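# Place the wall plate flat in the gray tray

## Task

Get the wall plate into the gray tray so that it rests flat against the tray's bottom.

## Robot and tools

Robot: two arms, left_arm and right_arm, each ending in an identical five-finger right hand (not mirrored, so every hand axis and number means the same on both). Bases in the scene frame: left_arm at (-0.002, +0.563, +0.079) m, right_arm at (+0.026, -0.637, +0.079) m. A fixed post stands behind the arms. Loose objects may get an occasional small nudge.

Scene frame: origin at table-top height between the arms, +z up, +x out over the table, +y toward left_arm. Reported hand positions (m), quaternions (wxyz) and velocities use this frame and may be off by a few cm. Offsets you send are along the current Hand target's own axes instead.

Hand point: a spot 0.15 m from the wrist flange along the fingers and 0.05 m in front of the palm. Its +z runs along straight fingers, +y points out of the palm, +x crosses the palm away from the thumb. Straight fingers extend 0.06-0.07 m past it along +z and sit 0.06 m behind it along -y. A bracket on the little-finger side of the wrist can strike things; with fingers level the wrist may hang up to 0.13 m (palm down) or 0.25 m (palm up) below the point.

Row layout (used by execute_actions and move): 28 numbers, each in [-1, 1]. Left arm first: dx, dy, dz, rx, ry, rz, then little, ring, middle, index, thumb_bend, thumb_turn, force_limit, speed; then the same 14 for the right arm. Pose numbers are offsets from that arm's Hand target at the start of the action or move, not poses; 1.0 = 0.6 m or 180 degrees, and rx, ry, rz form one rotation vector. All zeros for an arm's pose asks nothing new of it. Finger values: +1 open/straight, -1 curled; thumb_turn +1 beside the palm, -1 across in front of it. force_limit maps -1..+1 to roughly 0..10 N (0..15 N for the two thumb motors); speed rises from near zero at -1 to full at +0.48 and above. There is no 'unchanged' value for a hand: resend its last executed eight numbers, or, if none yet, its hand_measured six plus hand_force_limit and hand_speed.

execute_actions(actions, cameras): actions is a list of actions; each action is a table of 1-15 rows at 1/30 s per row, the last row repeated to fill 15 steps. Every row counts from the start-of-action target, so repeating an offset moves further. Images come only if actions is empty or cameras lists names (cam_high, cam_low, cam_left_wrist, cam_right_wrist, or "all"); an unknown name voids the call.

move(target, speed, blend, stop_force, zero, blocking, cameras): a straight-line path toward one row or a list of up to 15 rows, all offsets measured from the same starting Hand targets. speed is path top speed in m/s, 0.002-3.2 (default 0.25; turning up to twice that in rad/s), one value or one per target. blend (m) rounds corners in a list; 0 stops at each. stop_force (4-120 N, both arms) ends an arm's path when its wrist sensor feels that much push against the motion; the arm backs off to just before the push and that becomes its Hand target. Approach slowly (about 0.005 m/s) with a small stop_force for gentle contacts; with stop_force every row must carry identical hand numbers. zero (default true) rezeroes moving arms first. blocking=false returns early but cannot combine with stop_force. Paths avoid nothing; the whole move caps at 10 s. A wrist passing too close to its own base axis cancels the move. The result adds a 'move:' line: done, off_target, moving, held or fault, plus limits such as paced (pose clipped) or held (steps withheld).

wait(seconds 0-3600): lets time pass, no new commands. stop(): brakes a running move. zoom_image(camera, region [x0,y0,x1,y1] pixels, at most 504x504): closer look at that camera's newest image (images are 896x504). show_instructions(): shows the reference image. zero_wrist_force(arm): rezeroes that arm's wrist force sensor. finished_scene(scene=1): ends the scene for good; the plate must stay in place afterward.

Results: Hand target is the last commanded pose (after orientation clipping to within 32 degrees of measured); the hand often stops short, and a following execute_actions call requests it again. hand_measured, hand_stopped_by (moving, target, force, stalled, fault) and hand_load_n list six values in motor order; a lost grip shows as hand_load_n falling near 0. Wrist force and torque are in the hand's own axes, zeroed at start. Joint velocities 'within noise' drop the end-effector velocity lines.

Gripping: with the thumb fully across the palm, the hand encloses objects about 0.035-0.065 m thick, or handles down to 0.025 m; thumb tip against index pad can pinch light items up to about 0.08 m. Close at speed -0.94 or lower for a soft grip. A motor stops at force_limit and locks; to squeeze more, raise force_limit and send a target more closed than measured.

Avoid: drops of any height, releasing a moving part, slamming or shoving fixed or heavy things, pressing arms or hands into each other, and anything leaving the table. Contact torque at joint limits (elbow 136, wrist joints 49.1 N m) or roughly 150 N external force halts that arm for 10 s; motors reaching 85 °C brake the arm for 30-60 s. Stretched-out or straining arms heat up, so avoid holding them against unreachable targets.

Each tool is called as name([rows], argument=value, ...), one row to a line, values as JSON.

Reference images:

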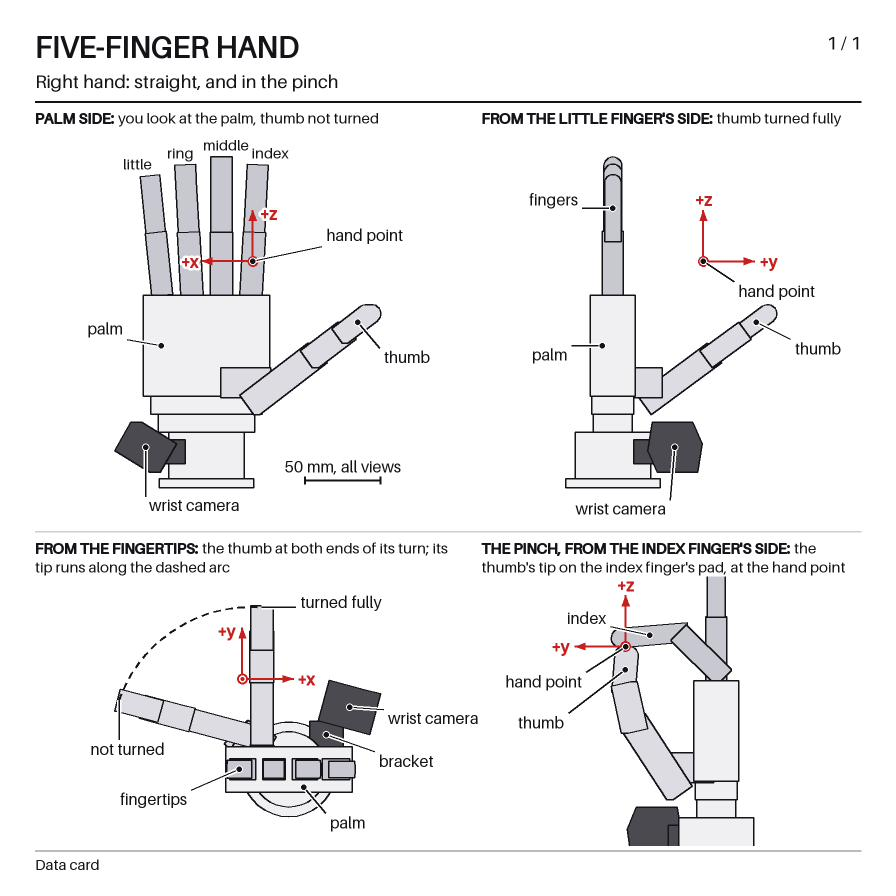

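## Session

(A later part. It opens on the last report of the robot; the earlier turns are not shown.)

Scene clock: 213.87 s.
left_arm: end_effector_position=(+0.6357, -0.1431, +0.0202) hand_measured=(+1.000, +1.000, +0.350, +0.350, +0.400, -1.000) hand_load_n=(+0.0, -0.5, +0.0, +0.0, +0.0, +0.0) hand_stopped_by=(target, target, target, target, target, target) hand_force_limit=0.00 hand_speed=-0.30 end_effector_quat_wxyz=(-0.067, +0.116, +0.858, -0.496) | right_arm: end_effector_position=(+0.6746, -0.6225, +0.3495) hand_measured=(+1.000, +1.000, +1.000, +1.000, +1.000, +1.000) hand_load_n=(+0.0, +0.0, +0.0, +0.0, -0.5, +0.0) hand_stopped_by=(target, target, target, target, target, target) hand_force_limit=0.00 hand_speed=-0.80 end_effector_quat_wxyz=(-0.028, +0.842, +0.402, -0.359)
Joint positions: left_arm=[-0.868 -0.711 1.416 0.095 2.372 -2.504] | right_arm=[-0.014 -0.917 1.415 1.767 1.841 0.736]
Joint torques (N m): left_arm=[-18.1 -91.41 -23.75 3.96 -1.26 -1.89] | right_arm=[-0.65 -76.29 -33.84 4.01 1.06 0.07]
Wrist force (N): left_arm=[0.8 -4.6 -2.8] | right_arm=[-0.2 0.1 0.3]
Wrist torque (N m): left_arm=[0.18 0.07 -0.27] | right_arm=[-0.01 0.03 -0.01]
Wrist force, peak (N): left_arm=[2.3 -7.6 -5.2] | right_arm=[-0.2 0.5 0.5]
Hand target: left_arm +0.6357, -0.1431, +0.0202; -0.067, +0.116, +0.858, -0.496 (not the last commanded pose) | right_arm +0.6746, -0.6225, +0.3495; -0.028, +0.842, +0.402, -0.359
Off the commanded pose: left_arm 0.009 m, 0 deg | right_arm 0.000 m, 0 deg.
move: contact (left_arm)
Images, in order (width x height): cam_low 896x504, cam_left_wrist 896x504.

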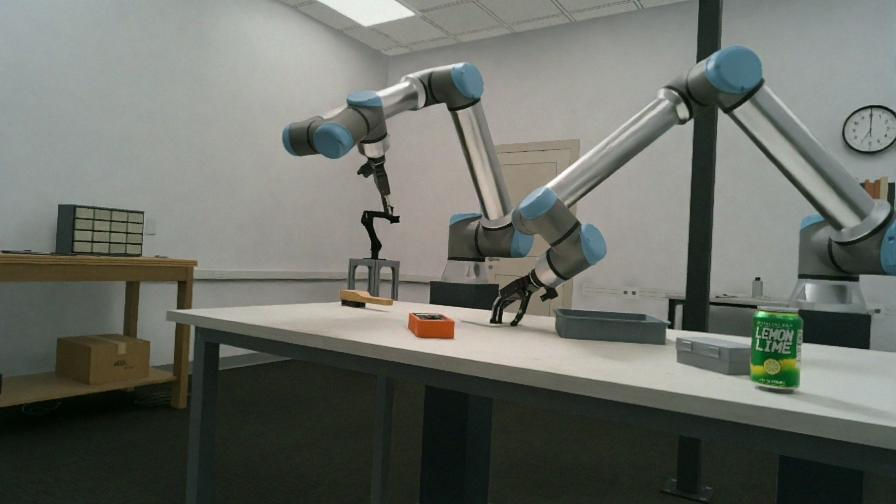

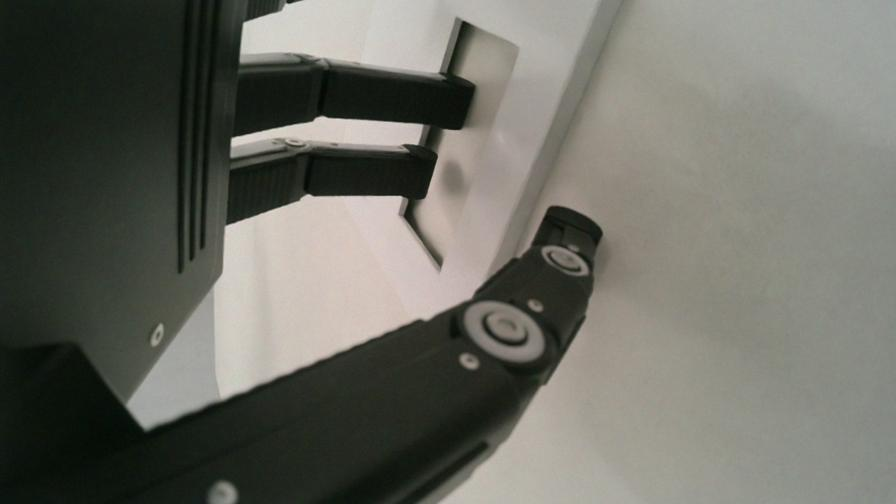

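move(target=[0,-0.01325,0.00293,0,0,0,1,1,1,0.15,0.1,-1,0,-0.3,0,0,0,0,0,0,1,1,1,1,1,1,0,-0.8], speed=0.03)

move(target=[0,0.02165,0.0125,0,0,0,1,1,1,0.15,0.1,-1,0,-0.3,0,0,0,0,0,0,1,1,1,1,1,1,0,-0.8], speed=0.006, stop_force=4, cameras=["cam_left_wrist","cam_low"])

zoom_image(camera="cam_low", region=[455, 280, 535, 335])

zoom_image(camera="cam_left_wrist", region=[380, 0, 700, 320])

Scene clock: 243.97 s.
left_arm: end_effector_position=(+0.6342, -0.1486, +0.0264) hand_measured=(+1.000, +1.000, +1.000, +0.150, +0.100, -1.000) hand_load_n=(+0.0, +0.0, +0.0, +0.0, +0.0, +0.0) hand_stopped_by=(target, target, target, target, target, target) hand_force_limit=0.00 hand_speed=-0.30 end_effector_quat_wxyz=(-0.067, +0.116, +0.858, -0.496) | right_arm: end_effector_position=(+0.6746, -0.6225, +0.3495) hand_measured=(+1.000, +1.000, +1.000, +1.000, +1.000, +1.000) hand_load_n=(+0.0, +0.0, +0.0, +0.0, +0.0, +0.0) hand_stopped_by=(target, target, target, target, target, target) hand_force_limit=0.00 hand_speed=-0.80 end_effector_quat_wxyz=(-0.028, +0.842, +0.402, -0.359)
Joint positions: left_arm=[-0.873 -0.716 1.411 0.101 2.368 -2.51] | right_arm=[-0.014 -0.917 1.415 1.767 1.841 0.736]
Joint torques (N m): left_arm=[11.74 -78.48 -21.63 -0.75 2.08 1.3] | right_arm=[-0.87 -77.5 -33.95 3.83 1.17 0.23]
Wrist force (N): left_arm=[0.8 -0.7 1.7] | right_arm=[-0.1 0.1 0.5]
Wrist torque (N m): left_arm=[-0.10 -0.16 0.08] | right_arm=[-0.01 0.00 0.00]
Wrist force, peak (N): left_arm=[1.5 -4.7 -2.4] | right_arm=[0.0 0.4 0.5]
Hand target: left_arm +0.6342, -0.1484, +0.0262; -0.067, +0.116, +0.858, -0.496 | right_arm +0.6746, -0.6225, +0.3495; -0.028, +0.842, +0.402, -0.359
Off the commanded pose: left_arm 0.000 m, 0 deg | right_arm 0.000 m, 0 deg.
move: done

Scene clock: 246.40 s.
left_arm: end_effector_position=(+0.6342, -0.1484, +0.0175) hand_measured=(+1.000, +1.000, +1.000, +0.150, +0.100, -1.000) hand_load_n=(+0.0, +0.0, +0.0, +0.5, +0.0, +0.0) hand_stopped_by=(target, target, target, target, target, target) hand_force_limit=0.00 hand_speed=-0.30 end_effector_quat_wxyz=(-0.067, +0.116, +0.858, -0.496) | right_arm: end_effector_position=(+0.6746, -0.6225, +0.3495) hand_measured=(+1.000, +1.000, +1.000, +1.000, +1.000, +1.000) hand_load_n=(+0.0, +0.0, +0.0, +0.0, +0.0, +0.0) hand_stopped_by=(target, target, target, target, target, target) hand_force_limit=0.00 hand_speed=-0.80 end_effector_quat_wxyz=(-0.028, +0.842, +0.402, -0.359)
Joint positions: left_arm=[-0.873 -0.706 1.412 0.091 2.368 -2.51] | right_arm=[-0.014 -0.917 1.415 1.767 1.841 0.736]
Joint torques (N m): left_arm=[13.01 -90.31 -22.99 4.34 -0.51 1.1] | right_arm=[-0.3 -77.88 -33.63 3.8 1.06 0.18]
Wrist force (N): left_arm=[1.1 -4.4 -1.1] | right_arm=[-0.2 0.2 0.1]
Wrist torque (N m): left_arm=[0.07 -0.15 0.09] | right_arm=[0.01 0.03 -0.01]
Wrist force, peak (N): left_arm=[2.1 -7.2 -3.1] | right_arm=[-0.3 0.3 0.4]
Hand target: left_arm +0.6342, -0.1484, +0.0175; -0.067, +0.116, +0.858, -0.496 (not the last commanded pose) | right_arm +0.6746, -0.6225, +0.3495; -0.028, +0.842, +0.402, -0.359
Off the commanded pose: left_arm 0.006 m, 0 deg | right_arm 0.000 m, 0 deg.
move: contact (left_arm)
Images, in order (width x height): cam_low 896x504, cam_left_wrist 896x504.

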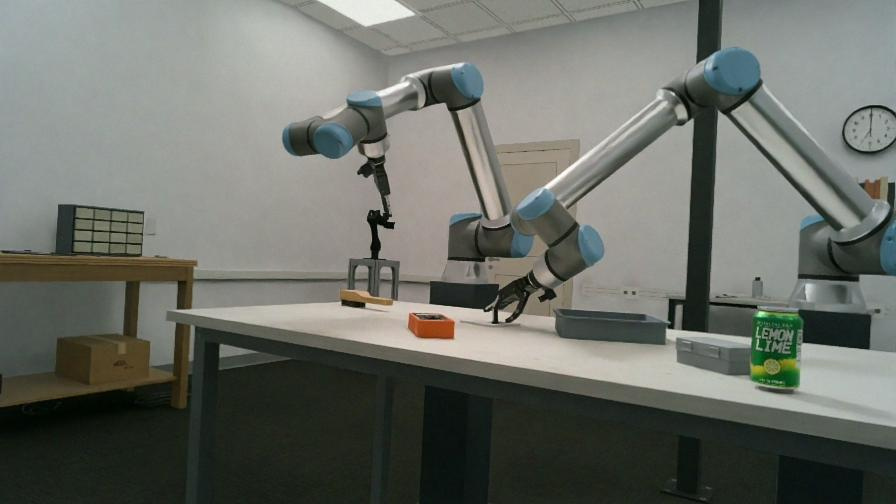

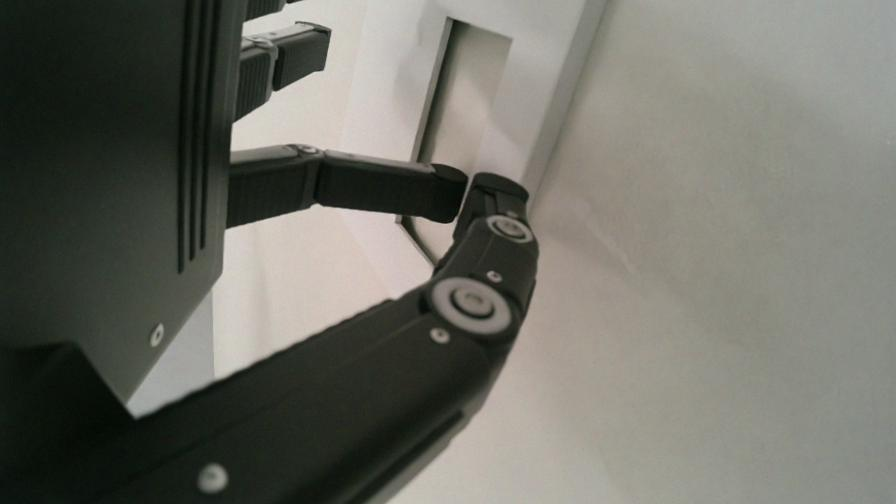

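Scaled by 6.300.

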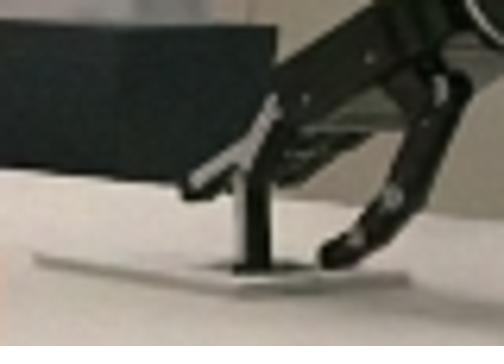

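Scaled by 1.575.

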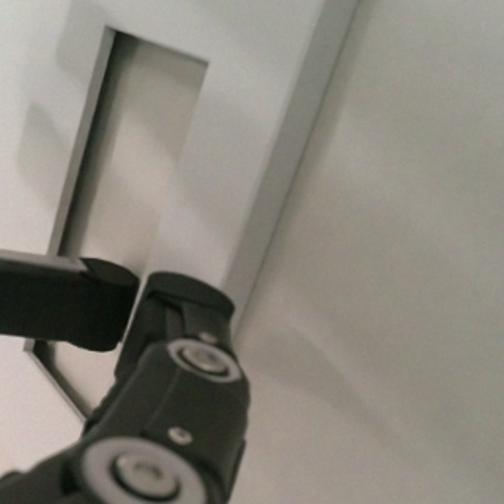

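move(target=[0,-0.01155,-0.00667,0,0,0,1,1,1,0.15,0.1,-1,0,-0.3,0,0,0,0,0,0,1,1,1,1,1,1,0,-0.8], speed=0.03)

move(target=[0,-0.00417,0.00722,0,0.025,-0.0433,1,1,0.25,0.2,0.45,-1,0,-0.3,0,0,0,0,0,0,1,1,1,1,1,1,0,-0.8], speed=0.05, cameras=["cam_left_wrist","cam_low"])

zoom_image(camera="cam_low", region=[455, 280, 535, 335])

zoom_image(camera="cam_left_wrist", region=[380, 0, 700, 320])

Scene clock: 265.93 s.
left_arm: end_effector_position=(+0.6342, -0.1484, +0.0256) hand_measured=(+1.000, +1.000, +1.000, +0.150, +0.100, -1.000) hand_load_n=(+0.0, +0.0, +0.0, +0.0, +0.0, +0.0) hand_stopped_by=(target, target, target, target, target, target) hand_force_limit=0.00 hand_speed=-0.30 end_effector_quat_wxyz=(-0.067, +0.116, +0.858, -0.496) | right_arm: end_effector_position=(+0.6746, -0.6225, +0.3495) hand_measured=(+1.000, +1.000, +1.000, +1.000, +1.000, +1.000) hand_load_n=(+0.0, +0.0, +0.0, +0.0, +0.0, +0.0) hand_stopped_by=(target, target, target, target, target, target) hand_force_limit=0.00 hand_speed=-0.80 end_effector_quat_wxyz=(-0.028, +0.842, +0.402, -0.359)
Joint positions: left_arm=[-0.873 -0.715 1.411 0.1 2.368 -2.51] | right_arm=[-0.014 -0.917 1.415 1.767 1.841 0.736]
Joint torques (N m): left_arm=[12.94 -77.04 -32.25 -0.41 -0.96 1.17] | right_arm=[-0.37 -76.64 -33.91 3.82 1.15 0.38]
Wrist force (N): left_arm=[0.8 0.0 1.3] | right_arm=[0.1 0.2 0.4]
Wrist torque (N m): left_arm=[0.03 -0.14 0.11] | right_arm=[-0.01 -0.03 0.02]
Wrist force, peak (N): left_arm=[1.0 -4.7 -0.9] | right_arm=[-0.1 0.5 0.4]
Hand target: left_arm +0.6342, -0.1484, +0.0255; -0.067, +0.116, +0.858, -0.496 | right_arm +0.6746, -0.6225, +0.3495; -0.028, +0.842, +0.402, -0.359
Off the commanded pose: left_arm 0.000 m, 0 deg | right_arm 0.000 m, 0 deg.
move: done

Scene clock: 267.77 s.
left_arm: end_effector_position=(+0.6329, -0.1533, +0.0255) hand_measured=(+1.000, +1.000, +0.250, +0.200, +0.450, -1.000) hand_load_n=(-0.5, +0.0, +0.0, +0.0, -0.5, +0.0) hand_stopped_by=(target, target, target, target, target, target) hand_force_limit=0.00 hand_speed=-0.30 end_effector_quat_wxyz=(-0.134, +0.076, +0.861, -0.485) end_effector_velocity=(+0.000, +0.001, +0.001) end_effector_angular_velocity=(-0.002, -0.005, +0.001) | right_arm: end_effector_position=(+0.6746, -0.6225, +0.3495) hand_measured=(+1.000, +1.000, +1.000, +1.000, +1.000, +1.000) hand_load_n=(+0.0, -0.5, +0.0, +0.0, +0.0, +0.0) hand_stopped_by=(target, target, target, target, target, target) hand_force_limit=0.00 hand_speed=-0.80 end_effector_quat_wxyz=(-0.028, +0.842, +0.402, -0.359)
Joint positions: left_arm=[-0.858 -0.663 1.315 0.223 2.443 -2.581] | right_arm=[-0.014 -0.917 1.415 1.767 1.841 0.736]
Joint velocities: left_arm=[0 -0.003 0.004 -0.005 -0.002 0.002] | right_arm=[within noise]
Joint torques (N m): left_arm=[2.28 -99.32 -21.81 0.04 -1.45 2.11] | right_arm=[-0.07 -76.96 -33.45 3.65 0.99 0.34]
Wrist force (N): left_arm=[0.6 -0.8 0.8] | right_arm=[-0.1 0.5 0.2]
Wrist torque (N m): left_arm=[-0.02 -0.09 0.08] | right_arm=[0.05 0.02 0.01]
Wrist force, peak (N): left_arm=[0.9 -0.5 2.1] | right_arm=[-0.3 0.5 0.4]
Hand target: left_arm +0.6329, -0.1533, +0.0255; -0.134, +0.077, +0.861, -0.485 | right_arm +0.6746, -0.6225, +0.3495; -0.028, +0.842, +0.402, -0.359
Off the commanded pose: left_arm 0.000 m, 0 deg | right_arm 0.000 m, 0 deg.
move: done
Images, in order (width x height): cam_low 896x504, cam_left_wrist 896x504.

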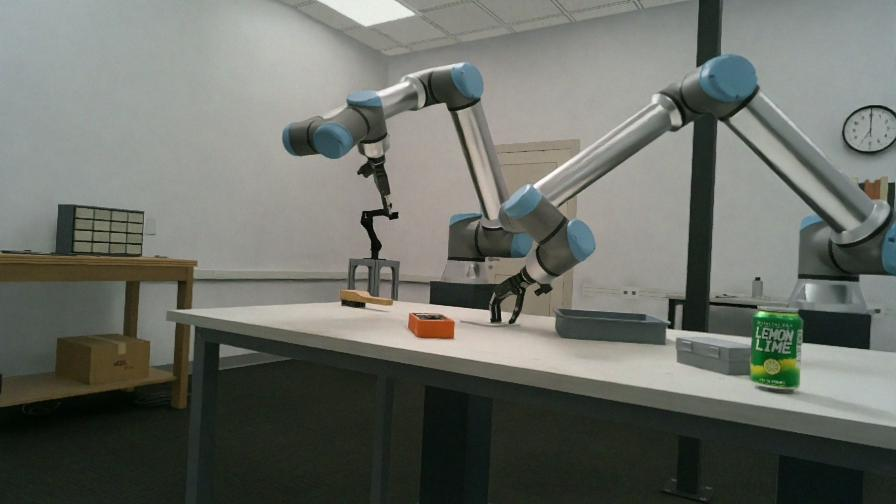

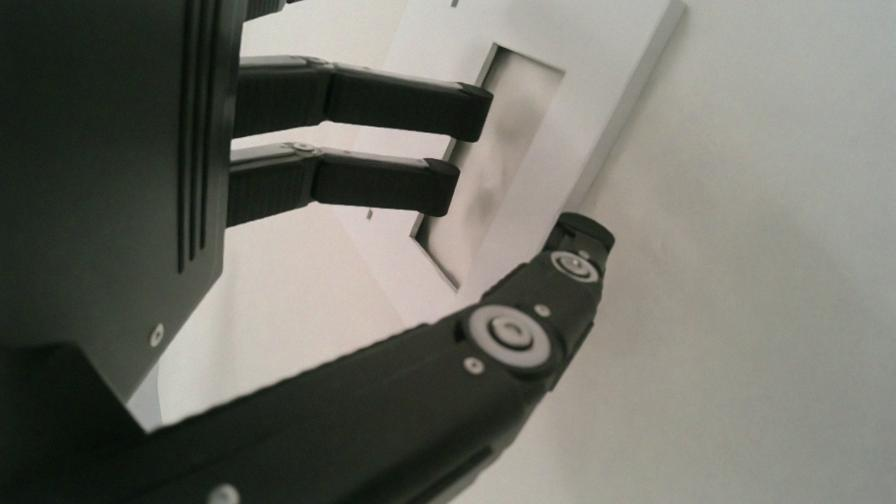

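Scaled by 6.300.

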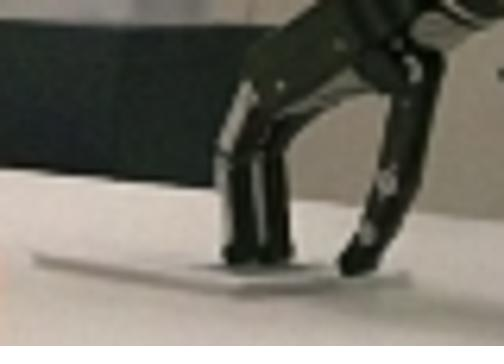

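Scaled by 1.575.

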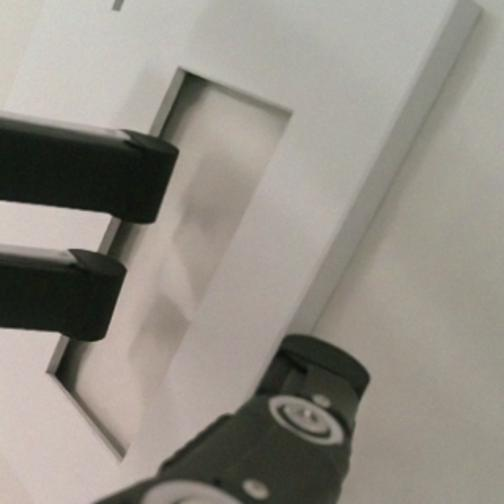

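move(target=[0,0.0025,-0.0043,0,0,0,1,1,0.25,0.2,0.45,-1,0,-0.3,0,0,0,0,0,0,1,1,1,1,1,1,0,-0.8], speed=0.03)

move(target=[-0.00313,0.0171,0.00988,0,0,0,1,1,0.25,0.2,0.45,-1,0,-0.3,0,0,0,0,0,0,1,1,1,1,1,1,0,-0.8], speed=0.006, stop_force=4, cameras=["cam_left_wrist","cam_low"])

zoom_image(camera="cam_low", region=[455, 280, 535, 335])

zoom_image(camera="cam_left_wrist", region=[380, 0, 700, 320])

Scene clock: 273.60 s.
left_arm: end_effector_position=(+0.6337, -0.1503, +0.0255) hand_measured=(+1.000, +1.000, +0.250, +0.200, +0.450, -1.000) hand_load_n=(+0.0, +0.0, +0.0, +0.0, +0.0, +0.5) hand_stopped_by=(target, target, target, target, target, target) hand_force_limit=0.00 hand_speed=-0.30 end_effector_quat_wxyz=(-0.134, +0.077, +0.861, -0.485) | right_arm: end_effector_position=(+0.6746, -0.6225, +0.3495) hand_measured=(+1.000, +1.000, +1.000, +1.000, +1.000, +1.000) hand_load_n=(+0.0, +0.0, +0.0, +0.0, +0.0, +0.0) hand_stopped_by=(target, target, target, target, target, target) hand_force_limit=0.00 hand_speed=-0.80 end_effector_quat_wxyz=(-0.028, +0.842, +0.402, -0.359)
Joint positions: left_arm=[-0.855 -0.664 1.317 0.224 2.445 -2.578] | right_arm=[-0.014 -0.917 1.415 1.767 1.841 0.736]
Joint torques (N m): left_arm=[-11.52 -86.82 -35.42 3.89 1.72 -1.56] | right_arm=[-0.91 -76.5 -33.91 3.72 1.09 0.37]
Wrist force (N): left_arm=[1.0 -0.4 0.7] | right_arm=[0.0 0.0 0.0]
Wrist torque (N m): left_arm=[0.04 -0.14 -0.17] | right_arm=[0.00 0.00 0.01]
Wrist force, peak (N): left_arm=[1.5 -0.9 1.7] | right_arm=[-0.1 -0.2 0.6]
Hand target: left_arm +0.6337, -0.1504, +0.0255; -0.134, +0.077, +0.861, -0.485 | right_arm +0.6746, -0.6225, +0.3495; -0.028, +0.842, +0.402, -0.359
Off the commanded pose: left_arm 0.000 m, 0 deg | right_arm 0.000 m, 0 deg.
move: done

Scene clock: 275.70 s.
left_arm: end_effector_position=(+0.6337, -0.1504, +0.0189) hand_measured=(+1.000, +1.000, +0.250, +0.200, +0.450, -1.000) hand_load_n=(+0.0, +0.0, +0.0, +0.0, +0.5, +0.0) hand_stopped_by=(target, target, target, target, target, target) hand_force_limit=0.00 hand_speed=-0.30 end_effector_quat_wxyz=(-0.134, +0.077, +0.861, -0.485) | right_arm: end_effector_position=(+0.6746, -0.6225, +0.3495) hand_measured=(+1.000, +1.000, +1.000, +1.000, +1.000, +1.000) hand_load_n=(+0.0, +0.0, +0.0, +0.0, +0.0, +0.0) hand_stopped_by=(target, target, target, target, target, target) hand_force_limit=0.00 hand_speed=-0.80 end_effector_quat_wxyz=(-0.028, +0.842, +0.402, -0.359)
Joint positions: left_arm=[-0.856 -0.657 1.318 0.216 2.445 -2.578] | right_arm=[-0.014 -0.917 1.415 1.767 1.841 0.736]
Joint torques (N m): left_arm=[-16.2 -95.86 -23.01 4.41 -0.13 -1.53] | right_arm=[-0.51 -77.17 -33.66 3.54 0.95 0.56]
Wrist force (N): left_arm=[1.3 -4.4 -1.8] | right_arm=[0.1 0.1 0.3]
Wrist torque (N m): left_arm=[0.11 0.02 -0.27] | right_arm=[0.00 -0.02 0.01]
Wrist force, peak (N): left_arm=[2.3 -6.0 -3.0] | right_arm=[0.1 0.2 0.6]
Hand target: left_arm +0.6337, -0.1504, +0.0189; -0.134, +0.077, +0.861, -0.485 (not the last commanded pose) | right_arm +0.6746, -0.6225, +0.3495; -0.028, +0.842, +0.402, -0.359
Off the commanded pose: left_arm 0.005 m, 0 deg | right_arm 0.000 m, 0 deg.
move: contact (left_arm)
Images, in order (width x height): cam_low 896x504, cam_left_wrist 896x504.

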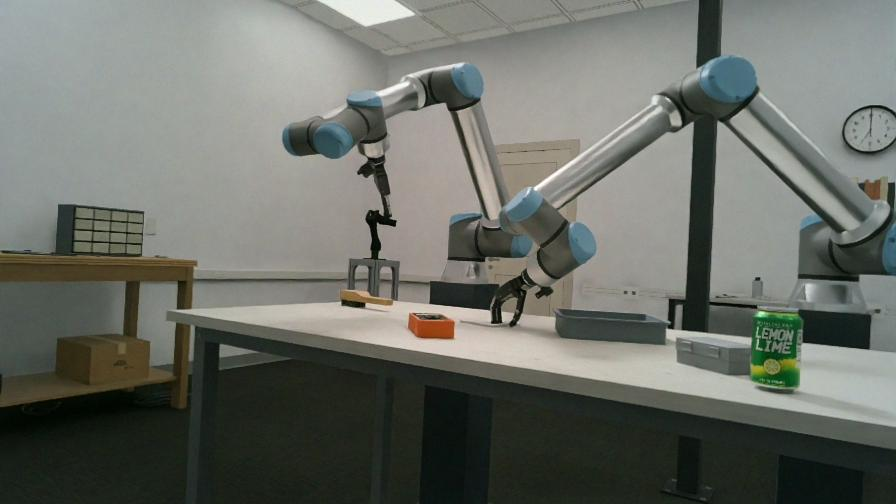

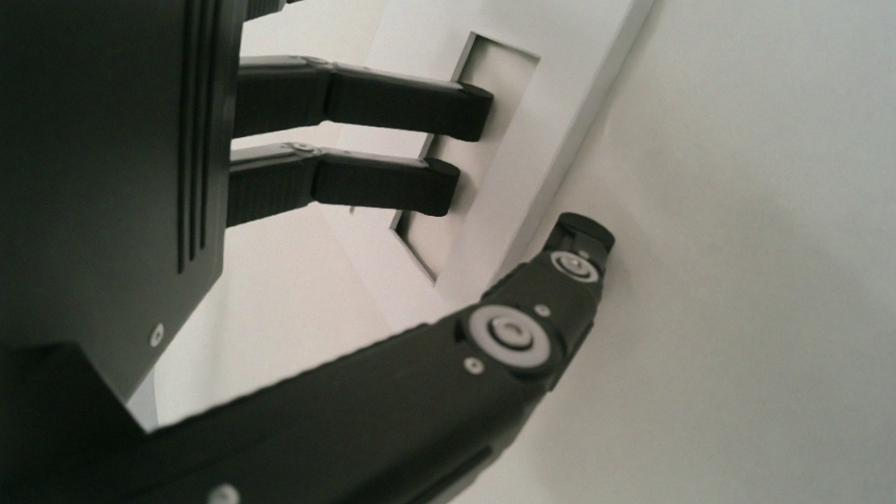

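Scaled by 6.300.

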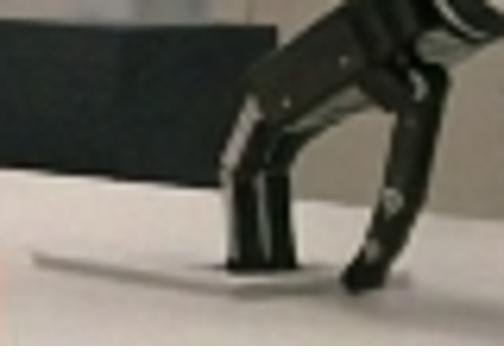

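Scaled by 1.575.

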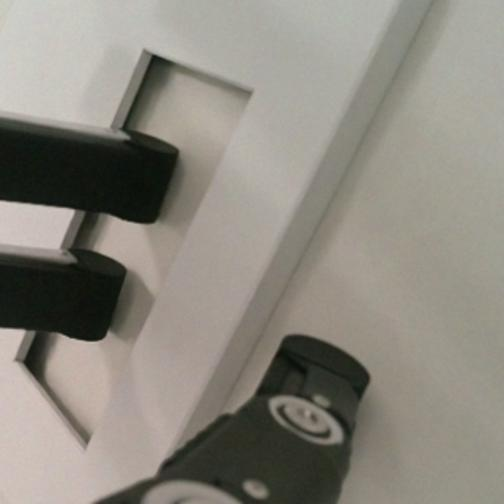

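move(target=[0.00026,-0.00476,0.00495,0,0,0,1,1,0.25,0.2,0.45,-1,0,-0.3,0,0,0,0,0,0,1,1,1,1,1,1,0,-0.8], speed=0.02)

move(target=[0,0,0,0,0,0,1,1,0.1,0.06,0.38,-1,-0.7,-0.9,0,0,0,0,0,0,1,1,1,1,1,1,0,-0.8], cameras=["cam_left_wrist","cam_low"])

zoom_image(camera="cam_low", region=[455, 280, 535, 335])

zoom_image(camera="cam_left_wrist", region=[380, 0, 700, 320])

Scene clock: 283.57 s.
left_arm: end_effector_position=(+0.6326, -0.1544, +0.0200) hand_measured=(+1.000, +1.000, +0.250, +0.200, +0.450, -1.000) hand_load_n=(+0.0, +0.0, +0.0, +0.0, +0.0, +0.0) hand_stopped_by=(target, target, target, target, target, target) hand_force_limit=0.00 hand_speed=-0.30 end_effector_quat_wxyz=(-0.134, +0.077, +0.861, -0.485) | right_arm: end_effector_position=(+0.6746, -0.6225, +0.3495) hand_measured=(+1.000, +1.000, +1.000, +1.000, +1.000, +1.000) hand_load_n=(+0.0, +0.5, +0.0, +0.0, +0.0, -0.5) hand_stopped_by=(target, target, target, target, target, target) hand_force_limit=0.00 hand_speed=-0.80 end_effector_quat_wxyz=(-0.028, +0.842, +0.402, -0.359)
Joint positions: left_arm=[-0.86 -0.657 1.314 0.216 2.442 -2.582] | right_arm=[-0.014 -0.917 1.415 1.767 1.841 0.736]
Joint torques (N m): left_arm=[12.27 -83.02 -23.09 -0.06 1.68 1.32] | right_arm=[-1.5 -77.12 -33.71 3.56 1.14 0.6]
Wrist force (N): left_arm=[0.5 -0.9 1.0] | right_arm=[0.1 0.0 0.2]
Wrist torque (N m): left_arm=[-0.04 -0.08 0.07] | right_arm=[-0.03 -0.02 0.00]
Wrist force, peak (N): left_arm=[1.8 -4.7 -1.5] | right_arm=[-0.4 0.1 0.6]
Hand target: left_arm +0.6326, -0.1543, +0.0199; -0.134, +0.077, +0.861, -0.485 | right_arm +0.6746, -0.6225, +0.3495; -0.028, +0.842, +0.402, -0.359
Off the commanded pose: left_arm 0.000 m, 0 deg | right_arm 0.000 m, 0 deg.
move: done

Scene clock: 284.37 s.
left_arm: end_effector_position=(+0.6326, -0.1543, +0.0199) hand_measured=(+1.000, +1.000, +0.100, +0.060, +0.380, -1.000) hand_load_n=(+0.0, +0.0, +0.5, +0.0, +0.0, +0.0) hand_stopped_by=(target, target, target, target, target, target) hand_force_limit=-0.70 hand_speed=-0.90 end_effector_quat_wxyz=(-0.134, +0.077, +0.861, -0.485) | right_arm: end_effector_position=(+0.6746, -0.6225, +0.3495) hand_measured=(+1.000, +1.000, +1.000, +1.000, +1.000, +1.000) hand_load_n=(+0.0, +0.0, +0.0, +0.0, -0.5, +0.0) hand_stopped_by=(target, target, target, target, target, target) hand_force_limit=0.00 hand_speed=-0.80 end_effector_quat_wxyz=(-0.028, +0.842, +0.402, -0.359)
Joint positions: left_arm=[-0.859 -0.657 1.314 0.216 2.442 -2.582] | right_arm=[-0.014 -0.917 1.415 1.767 1.841 0.736]
Joint torques (N m): left_arm=[14.11 -81.38 -21.67 0.2 3.6 1.49] | right_arm=[-1.38 -77.1 -33.43 3.5 1.09 0.54]
Wrist force (N): left_arm=[0.4 -1.9 1.3] | right_arm=[-0.3 0.1 0.3]
Wrist torque (N m): left_arm=[-0.07 -0.04 0.03] | right_arm=[-0.01 0.04 -0.01]
Wrist force, peak (N): left_arm=[1.4 -1.7 1.5] | right_arm=[0.0 0.3 0.5]
Hand target: left_arm +0.6326, -0.1543, +0.0199; -0.134, +0.077, +0.861, -0.485 | right_arm +0.6746, -0.6225, +0.3495; -0.028, +0.842, +0.402, -0.359
Off the commanded pose: left_arm 0.000 m, 0 deg | right_arm 0.000 m, 0 deg.
move: done
Images, in order (width x height): cam_low 896x504, cam_left_wrist 896x504.

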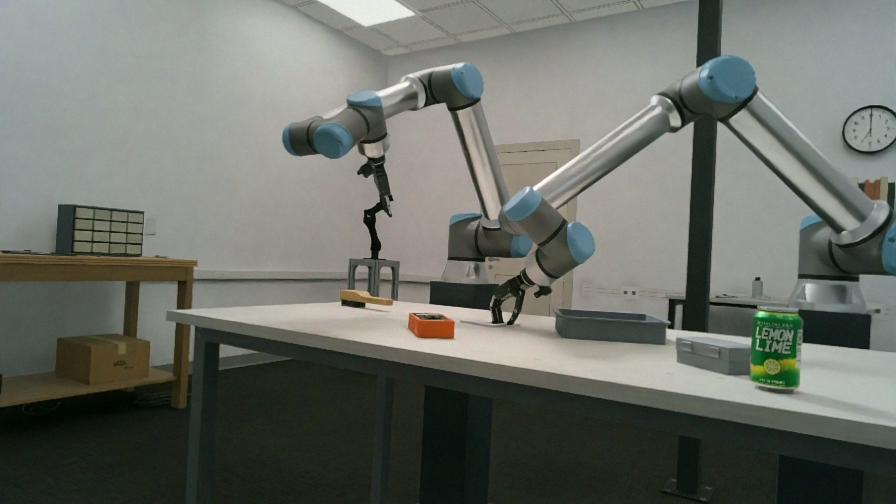

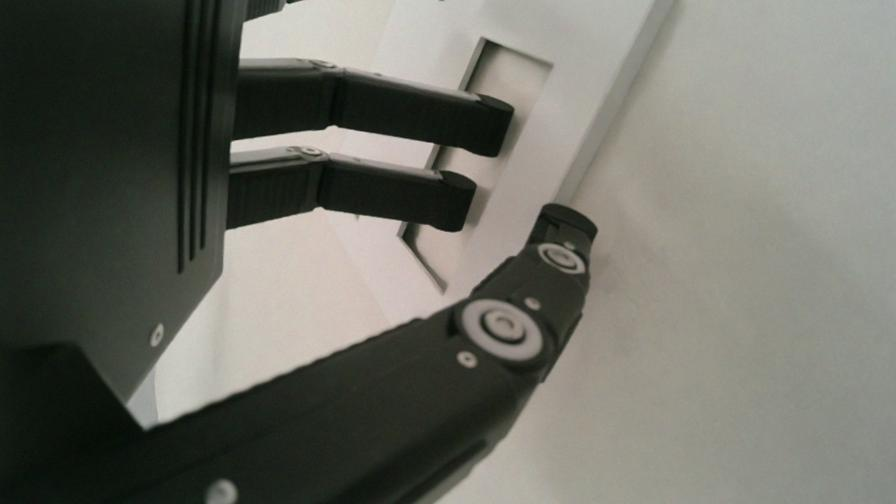

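Scaled by 6.300.

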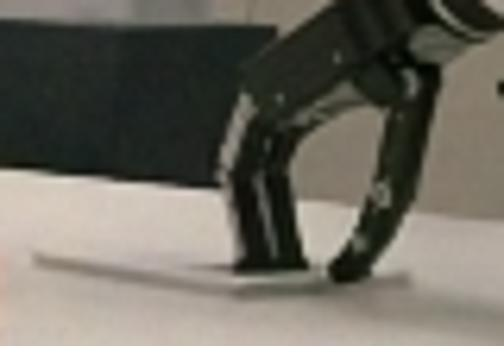

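Scaled by 1.575.

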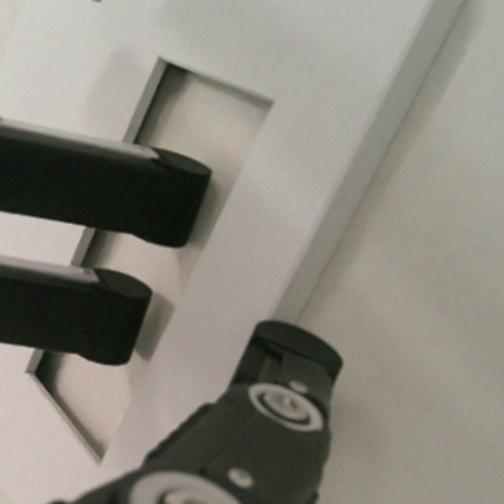

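move(target=[0,0,0,0,0,0,1,1,-0.3,-0.3,0.38,-1,-0.4,-0.94,0,0,0,0,0,0,1,1,1,1,1,1,0,-0.8], cameras=["cam_left_wrist","cam_low"])

zoom_image(camera="cam_low", region=[455, 280, 535, 335])

zoom_image(camera="cam_left_wrist", region=[380, 0, 700, 320])

Scene clock: 301.37 s.
left_arm: end_effector_position=(+0.6326, -0.1543, +0.0199) hand_measured=(+1.000, +1.000, -0.136, -0.300, +0.380, -1.000) hand_load_n=(+0.0, +0.0, +2.5, +0.0, +1.5, +0.5) hand_stopped_by=(target, target, force, target, target, target) hand_force_limit=-0.40 hand_speed=-0.94 end_effector_quat_wxyz=(-0.134, +0.077, +0.861, -0.485) | right_arm: end_effector_position=(+0.6746, -0.6225, +0.3495) hand_measured=(+1.000, +1.000, +1.000, +1.000, +1.000, +1.000) hand_load_n=(+0.0, +0.0, +0.0, +0.0, +0.0, +0.0) hand_stopped_by=(target, target, target, target, target, target) hand_force_limit=0.00 hand_speed=-0.80 end_effector_quat_wxyz=(-0.028, +0.842, +0.402, -0.359)
Joint positions: left_arm=[-0.859 -0.657 1.314 0.216 2.442 -2.582] | right_arm=[-0.014 -0.917 1.415 1.767 1.841 0.736]
Joint torques (N m): left_arm=[11.73 -81.73 -24.27 1.86 3.71 1.38] | right_arm=[0.08 -76.69 -33.9 3.35 0.88 0.68]
Wrist force (N): left_arm=[1.2 -1.9 0.6] | right_arm=[0.1 0.2 0.2]
Wrist torque (N m): left_arm=[-0.13 -0.18 0.09] | right_arm=[0.01 -0.02 0.02]
Wrist force, peak (N): left_arm=[0.9 -3.8 0.3] | right_arm=[0.0 0.5 0.5]
Hand target: left_arm +0.6326, -0.1543, +0.0199; -0.134, +0.077, +0.861, -0.485 | right_arm +0.6746, -0.6225, +0.3495; -0.028, +0.842, +0.402, -0.359
Off the commanded pose: left_arm 0.000 m, 0 deg | right_arm 0.000 m, 0 deg.
move: done
Images, in order (width x height): cam_low 896x504, cam_left_wrist 896x504.

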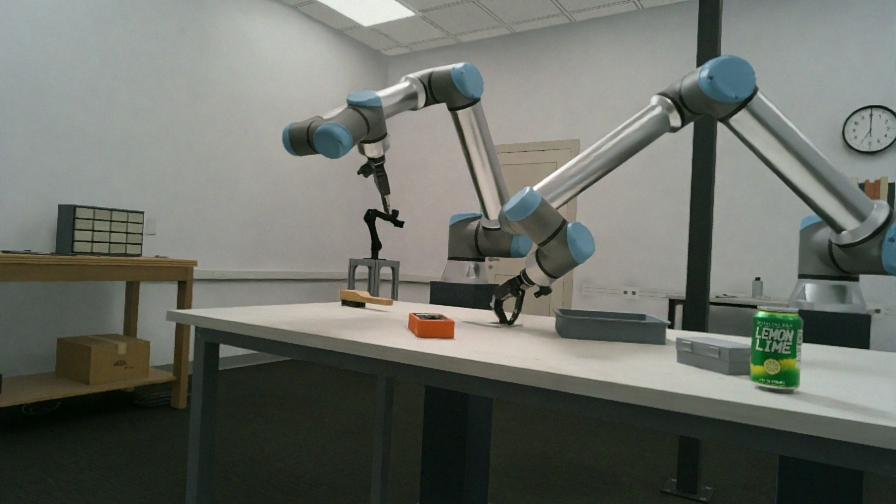

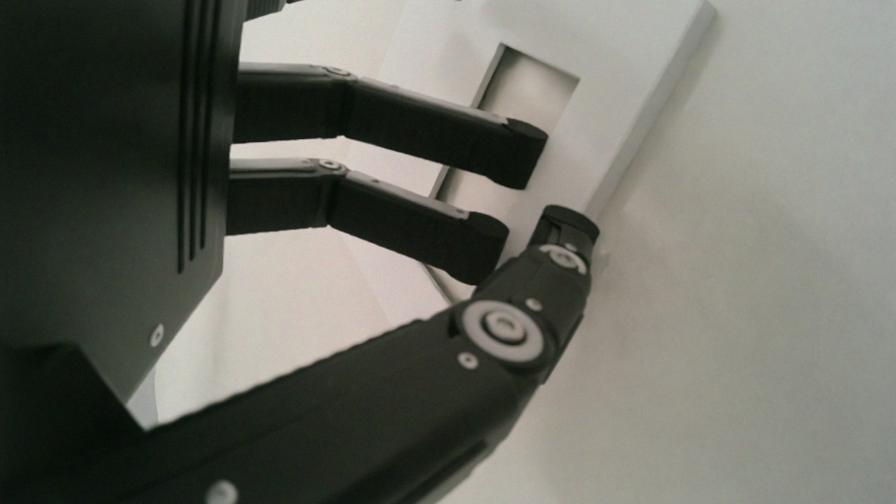

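Scaled by 6.300.

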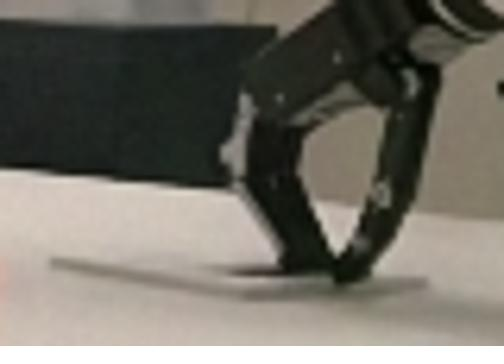

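Scaled by 1.575.

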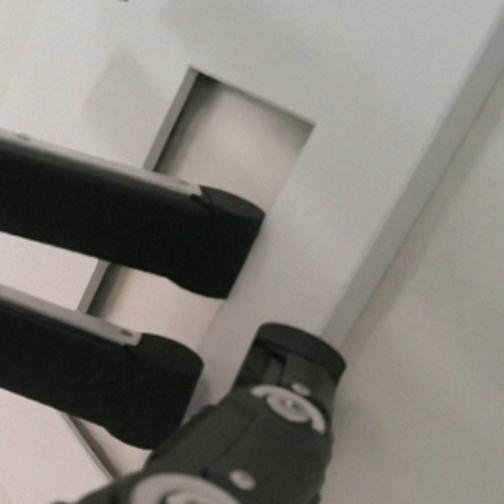

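move([
  [0,0,0,0,0,0,1,1,0.1,0.1,0.38,-1,0,-0.5,0,0,0,0,0,0,1,1,1,1,1,1,0,-0.8],
  [0.0021,-0.0114,-0.0066,0,0,0,1,1,0.1,0.1,0.38,-1,0,-0.5,0,0,0,0,0,0,1,1,1,1,1,1,0,-0.8],
  [0.0021,-0.006,-0.016,0.0278,0,0,1,1,0.12,0.12,0.43,-1,0,-0.5,0,0,0,0,0,0,1,1,1,1,1,1,0,-0.8],
], speed=0.04, cameras=["cam_left_wrist","cam_low"])

zoom_image(camera="cam_low", region=[455, 280, 535, 335])

zoom_image(camera="cam_left_wrist", region=[380, 0, 700, 320])

Scene clock: 323.67 s.
left_arm: end_effector_position=(+0.6344, -0.1480, +0.0280) hand_measured=(+1.000, +1.000, +0.120, +0.120, +0.430, -1.000) hand_load_n=(+0.0, -0.5, +0.0, +0.0, +0.0, +0.0) hand_stopped_by=(target, target, target, target, target, target) hand_force_limit=0.00 hand_speed=-0.50 end_effector_quat_wxyz=(-0.137, +0.071, +0.839, -0.522) | right_arm: end_effector_position=(+0.6746, -0.6225, +0.3495) hand_measured=(+1.000, +1.000, +1.000, +1.000, +1.000, +1.000) hand_load_n=(+0.0, +0.0, +0.0, +0.0, +0.0, +0.0) hand_stopped_by=(target, target, target, target, target, target) hand_force_limit=0.00 hand_speed=-0.80 end_effector_quat_wxyz=(-0.028, +0.842, +0.402, -0.359)
Joint positions: left_arm=[-0.839 -0.681 1.367 0.085 2.5 -2.654] | right_arm=[-0.014 -0.917 1.415 1.767 1.841 0.736]
Joint torques (N m): left_arm=[-15.83 -80.29 -34.73 3.46 -1.04 2.2] | right_arm=[-0.89 -77.69 -33.97 3.44 0.99 0.8]
Wrist force (N): left_arm=[1.8 -0.6 1.3] | right_arm=[0.2 0.3 0.1]
Wrist torque (N m): left_arm=[-0.04 -0.27 0.07] | right_arm=[0.02 -0.03 0.02]
Wrist force, peak (N): left_arm=[3.9 -13.1 -12.4] | right_arm=[0.5 0.4 0.2]
Hand target: left_arm +0.6344, -0.1480, +0.0280; -0.137, +0.071, +0.839, -0.522 | right_arm +0.6746, -0.6225, +0.3495; -0.028, +0.842, +0.402, -0.359
Off the commanded pose: left_arm 0.000 m, 0 deg | right_arm 0.000 m, 0 deg.
move: done
Images, in order (width x height): cam_low 896x504, cam_left_wrist 896x504.

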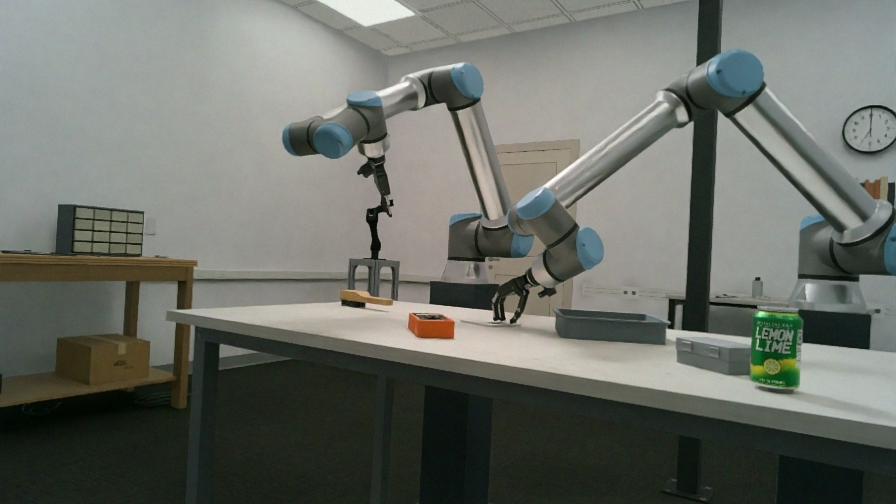

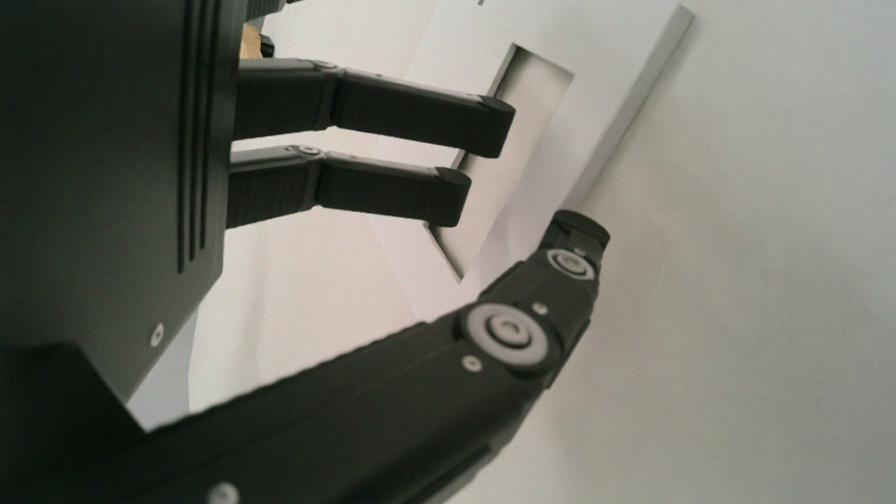

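Scaled by 6.300.

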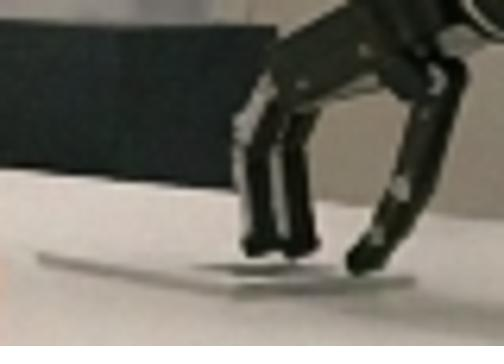

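Scaled by 1.575.

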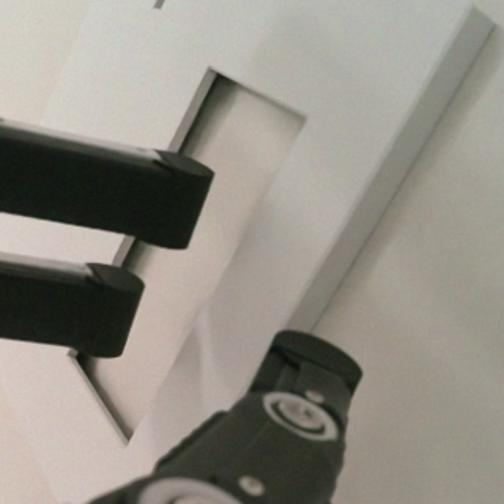

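move(target=[-0.0031,0.0179,0.00835,0,0,0,1,1,0.12,0.12,0.43,-1,0,-0.5,0,0,0,0,0,0,1,1,1,1,1,1,0,-0.8], speed=0.006, stop_force=4, cameras=["cam_left_wrist","cam_low"])

zoom_image(camera="cam_low", region=[455, 280, 535, 335])

zoom_image(camera="cam_left_wrist", region=[380, 0, 700, 320])

Scene clock: 337.23 s.
left_arm: end_effector_position=(+0.6343, -0.1480, +0.0179) hand_measured=(+1.000, +1.000, +0.120, +0.120, +0.430, -1.000) hand_load_n=(+0.0, +0.0, +0.0, +0.0, +0.0, +0.0) hand_stopped_by=(target, target, target, target, target, target) hand_force_limit=0.00 hand_speed=-0.50 end_effector_quat_wxyz=(-0.137, +0.071, +0.839, -0.522) | right_arm: end_effector_position=(+0.6746, -0.6225, +0.3495) hand_measured=(+1.000, +1.000, +1.000, +1.000, +1.000, +1.000) hand_load_n=(+0.0, +0.0, +0.0, +0.0, +0.0, +0.0) hand_stopped_by=(target, target, target, target, target, target) hand_force_limit=0.00 hand_speed=-0.80 end_effector_quat_wxyz=(-0.028, +0.842, +0.402, -0.359)
Joint positions: left_arm=[-0.839 -0.671 1.367 0.073 2.5 -2.654] | right_arm=[-0.014 -0.917 1.415 1.767 1.841 0.736]
Joint torques (N m): left_arm=[-15.89 -93.72 -21.93 3.78 -1 0.55] | right_arm=[-0.49 -77.14 -33.49 3.36 1.01 1.11]
Wrist force (N): left_arm=[1.0 -3.2 -2.4] | right_arm=[-0.2 0.2 0.3]
Wrist torque (N m): left_arm=[-0.16 -0.12 -0.01] | right_arm=[0.01 0.02 0.00]
Wrist force, peak (N): left_arm=[1.7 -4.7 -4.6] | right_arm=[0.3 0.3 0.6]
Hand target: left_arm +0.6343, -0.1480, +0.0179; -0.137, +0.071, +0.839, -0.522 (not the last commanded pose) | right_arm +0.6746, -0.6225, +0.3495; -0.028, +0.842, +0.402, -0.359
Off the commanded pose: left_arm 0.002 m, 0 deg | right_arm 0.000 m, 0 deg.
move: contact (left_arm)
Images, in order (width x height): cam_low 896x504, cam_left_wrist 896x504.

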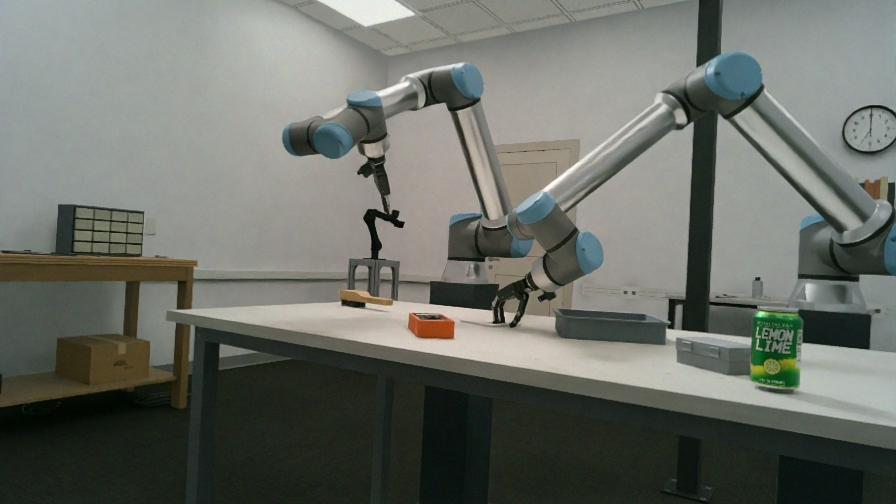

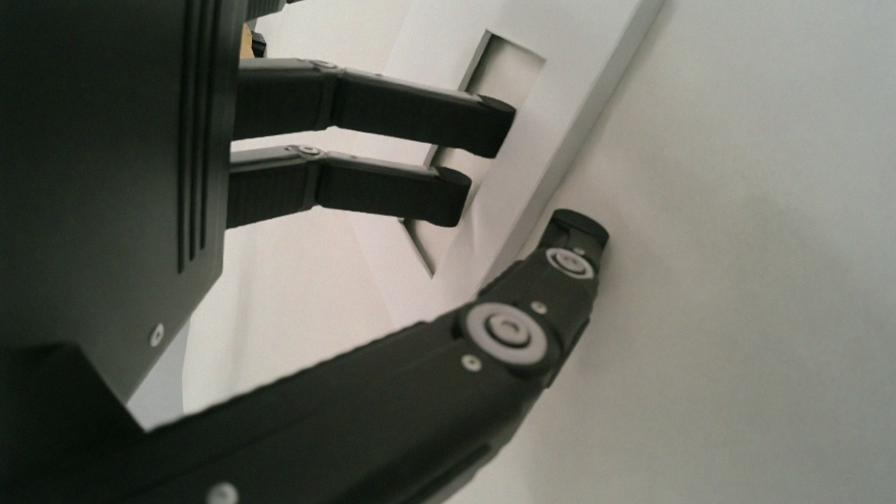

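Scaled by 6.300.

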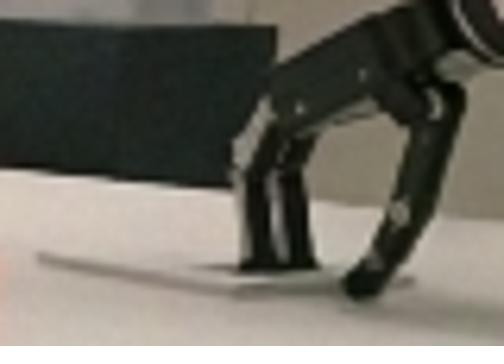

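Scaled by 1.575.

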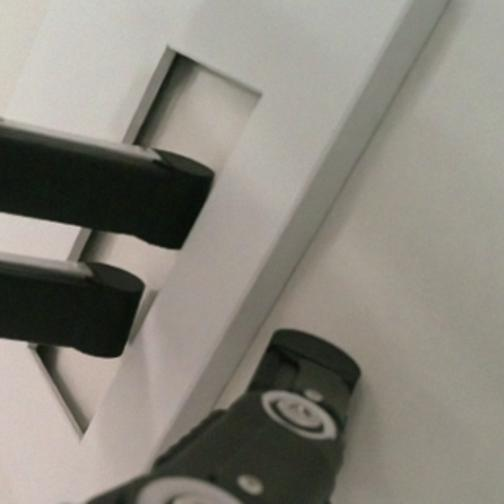

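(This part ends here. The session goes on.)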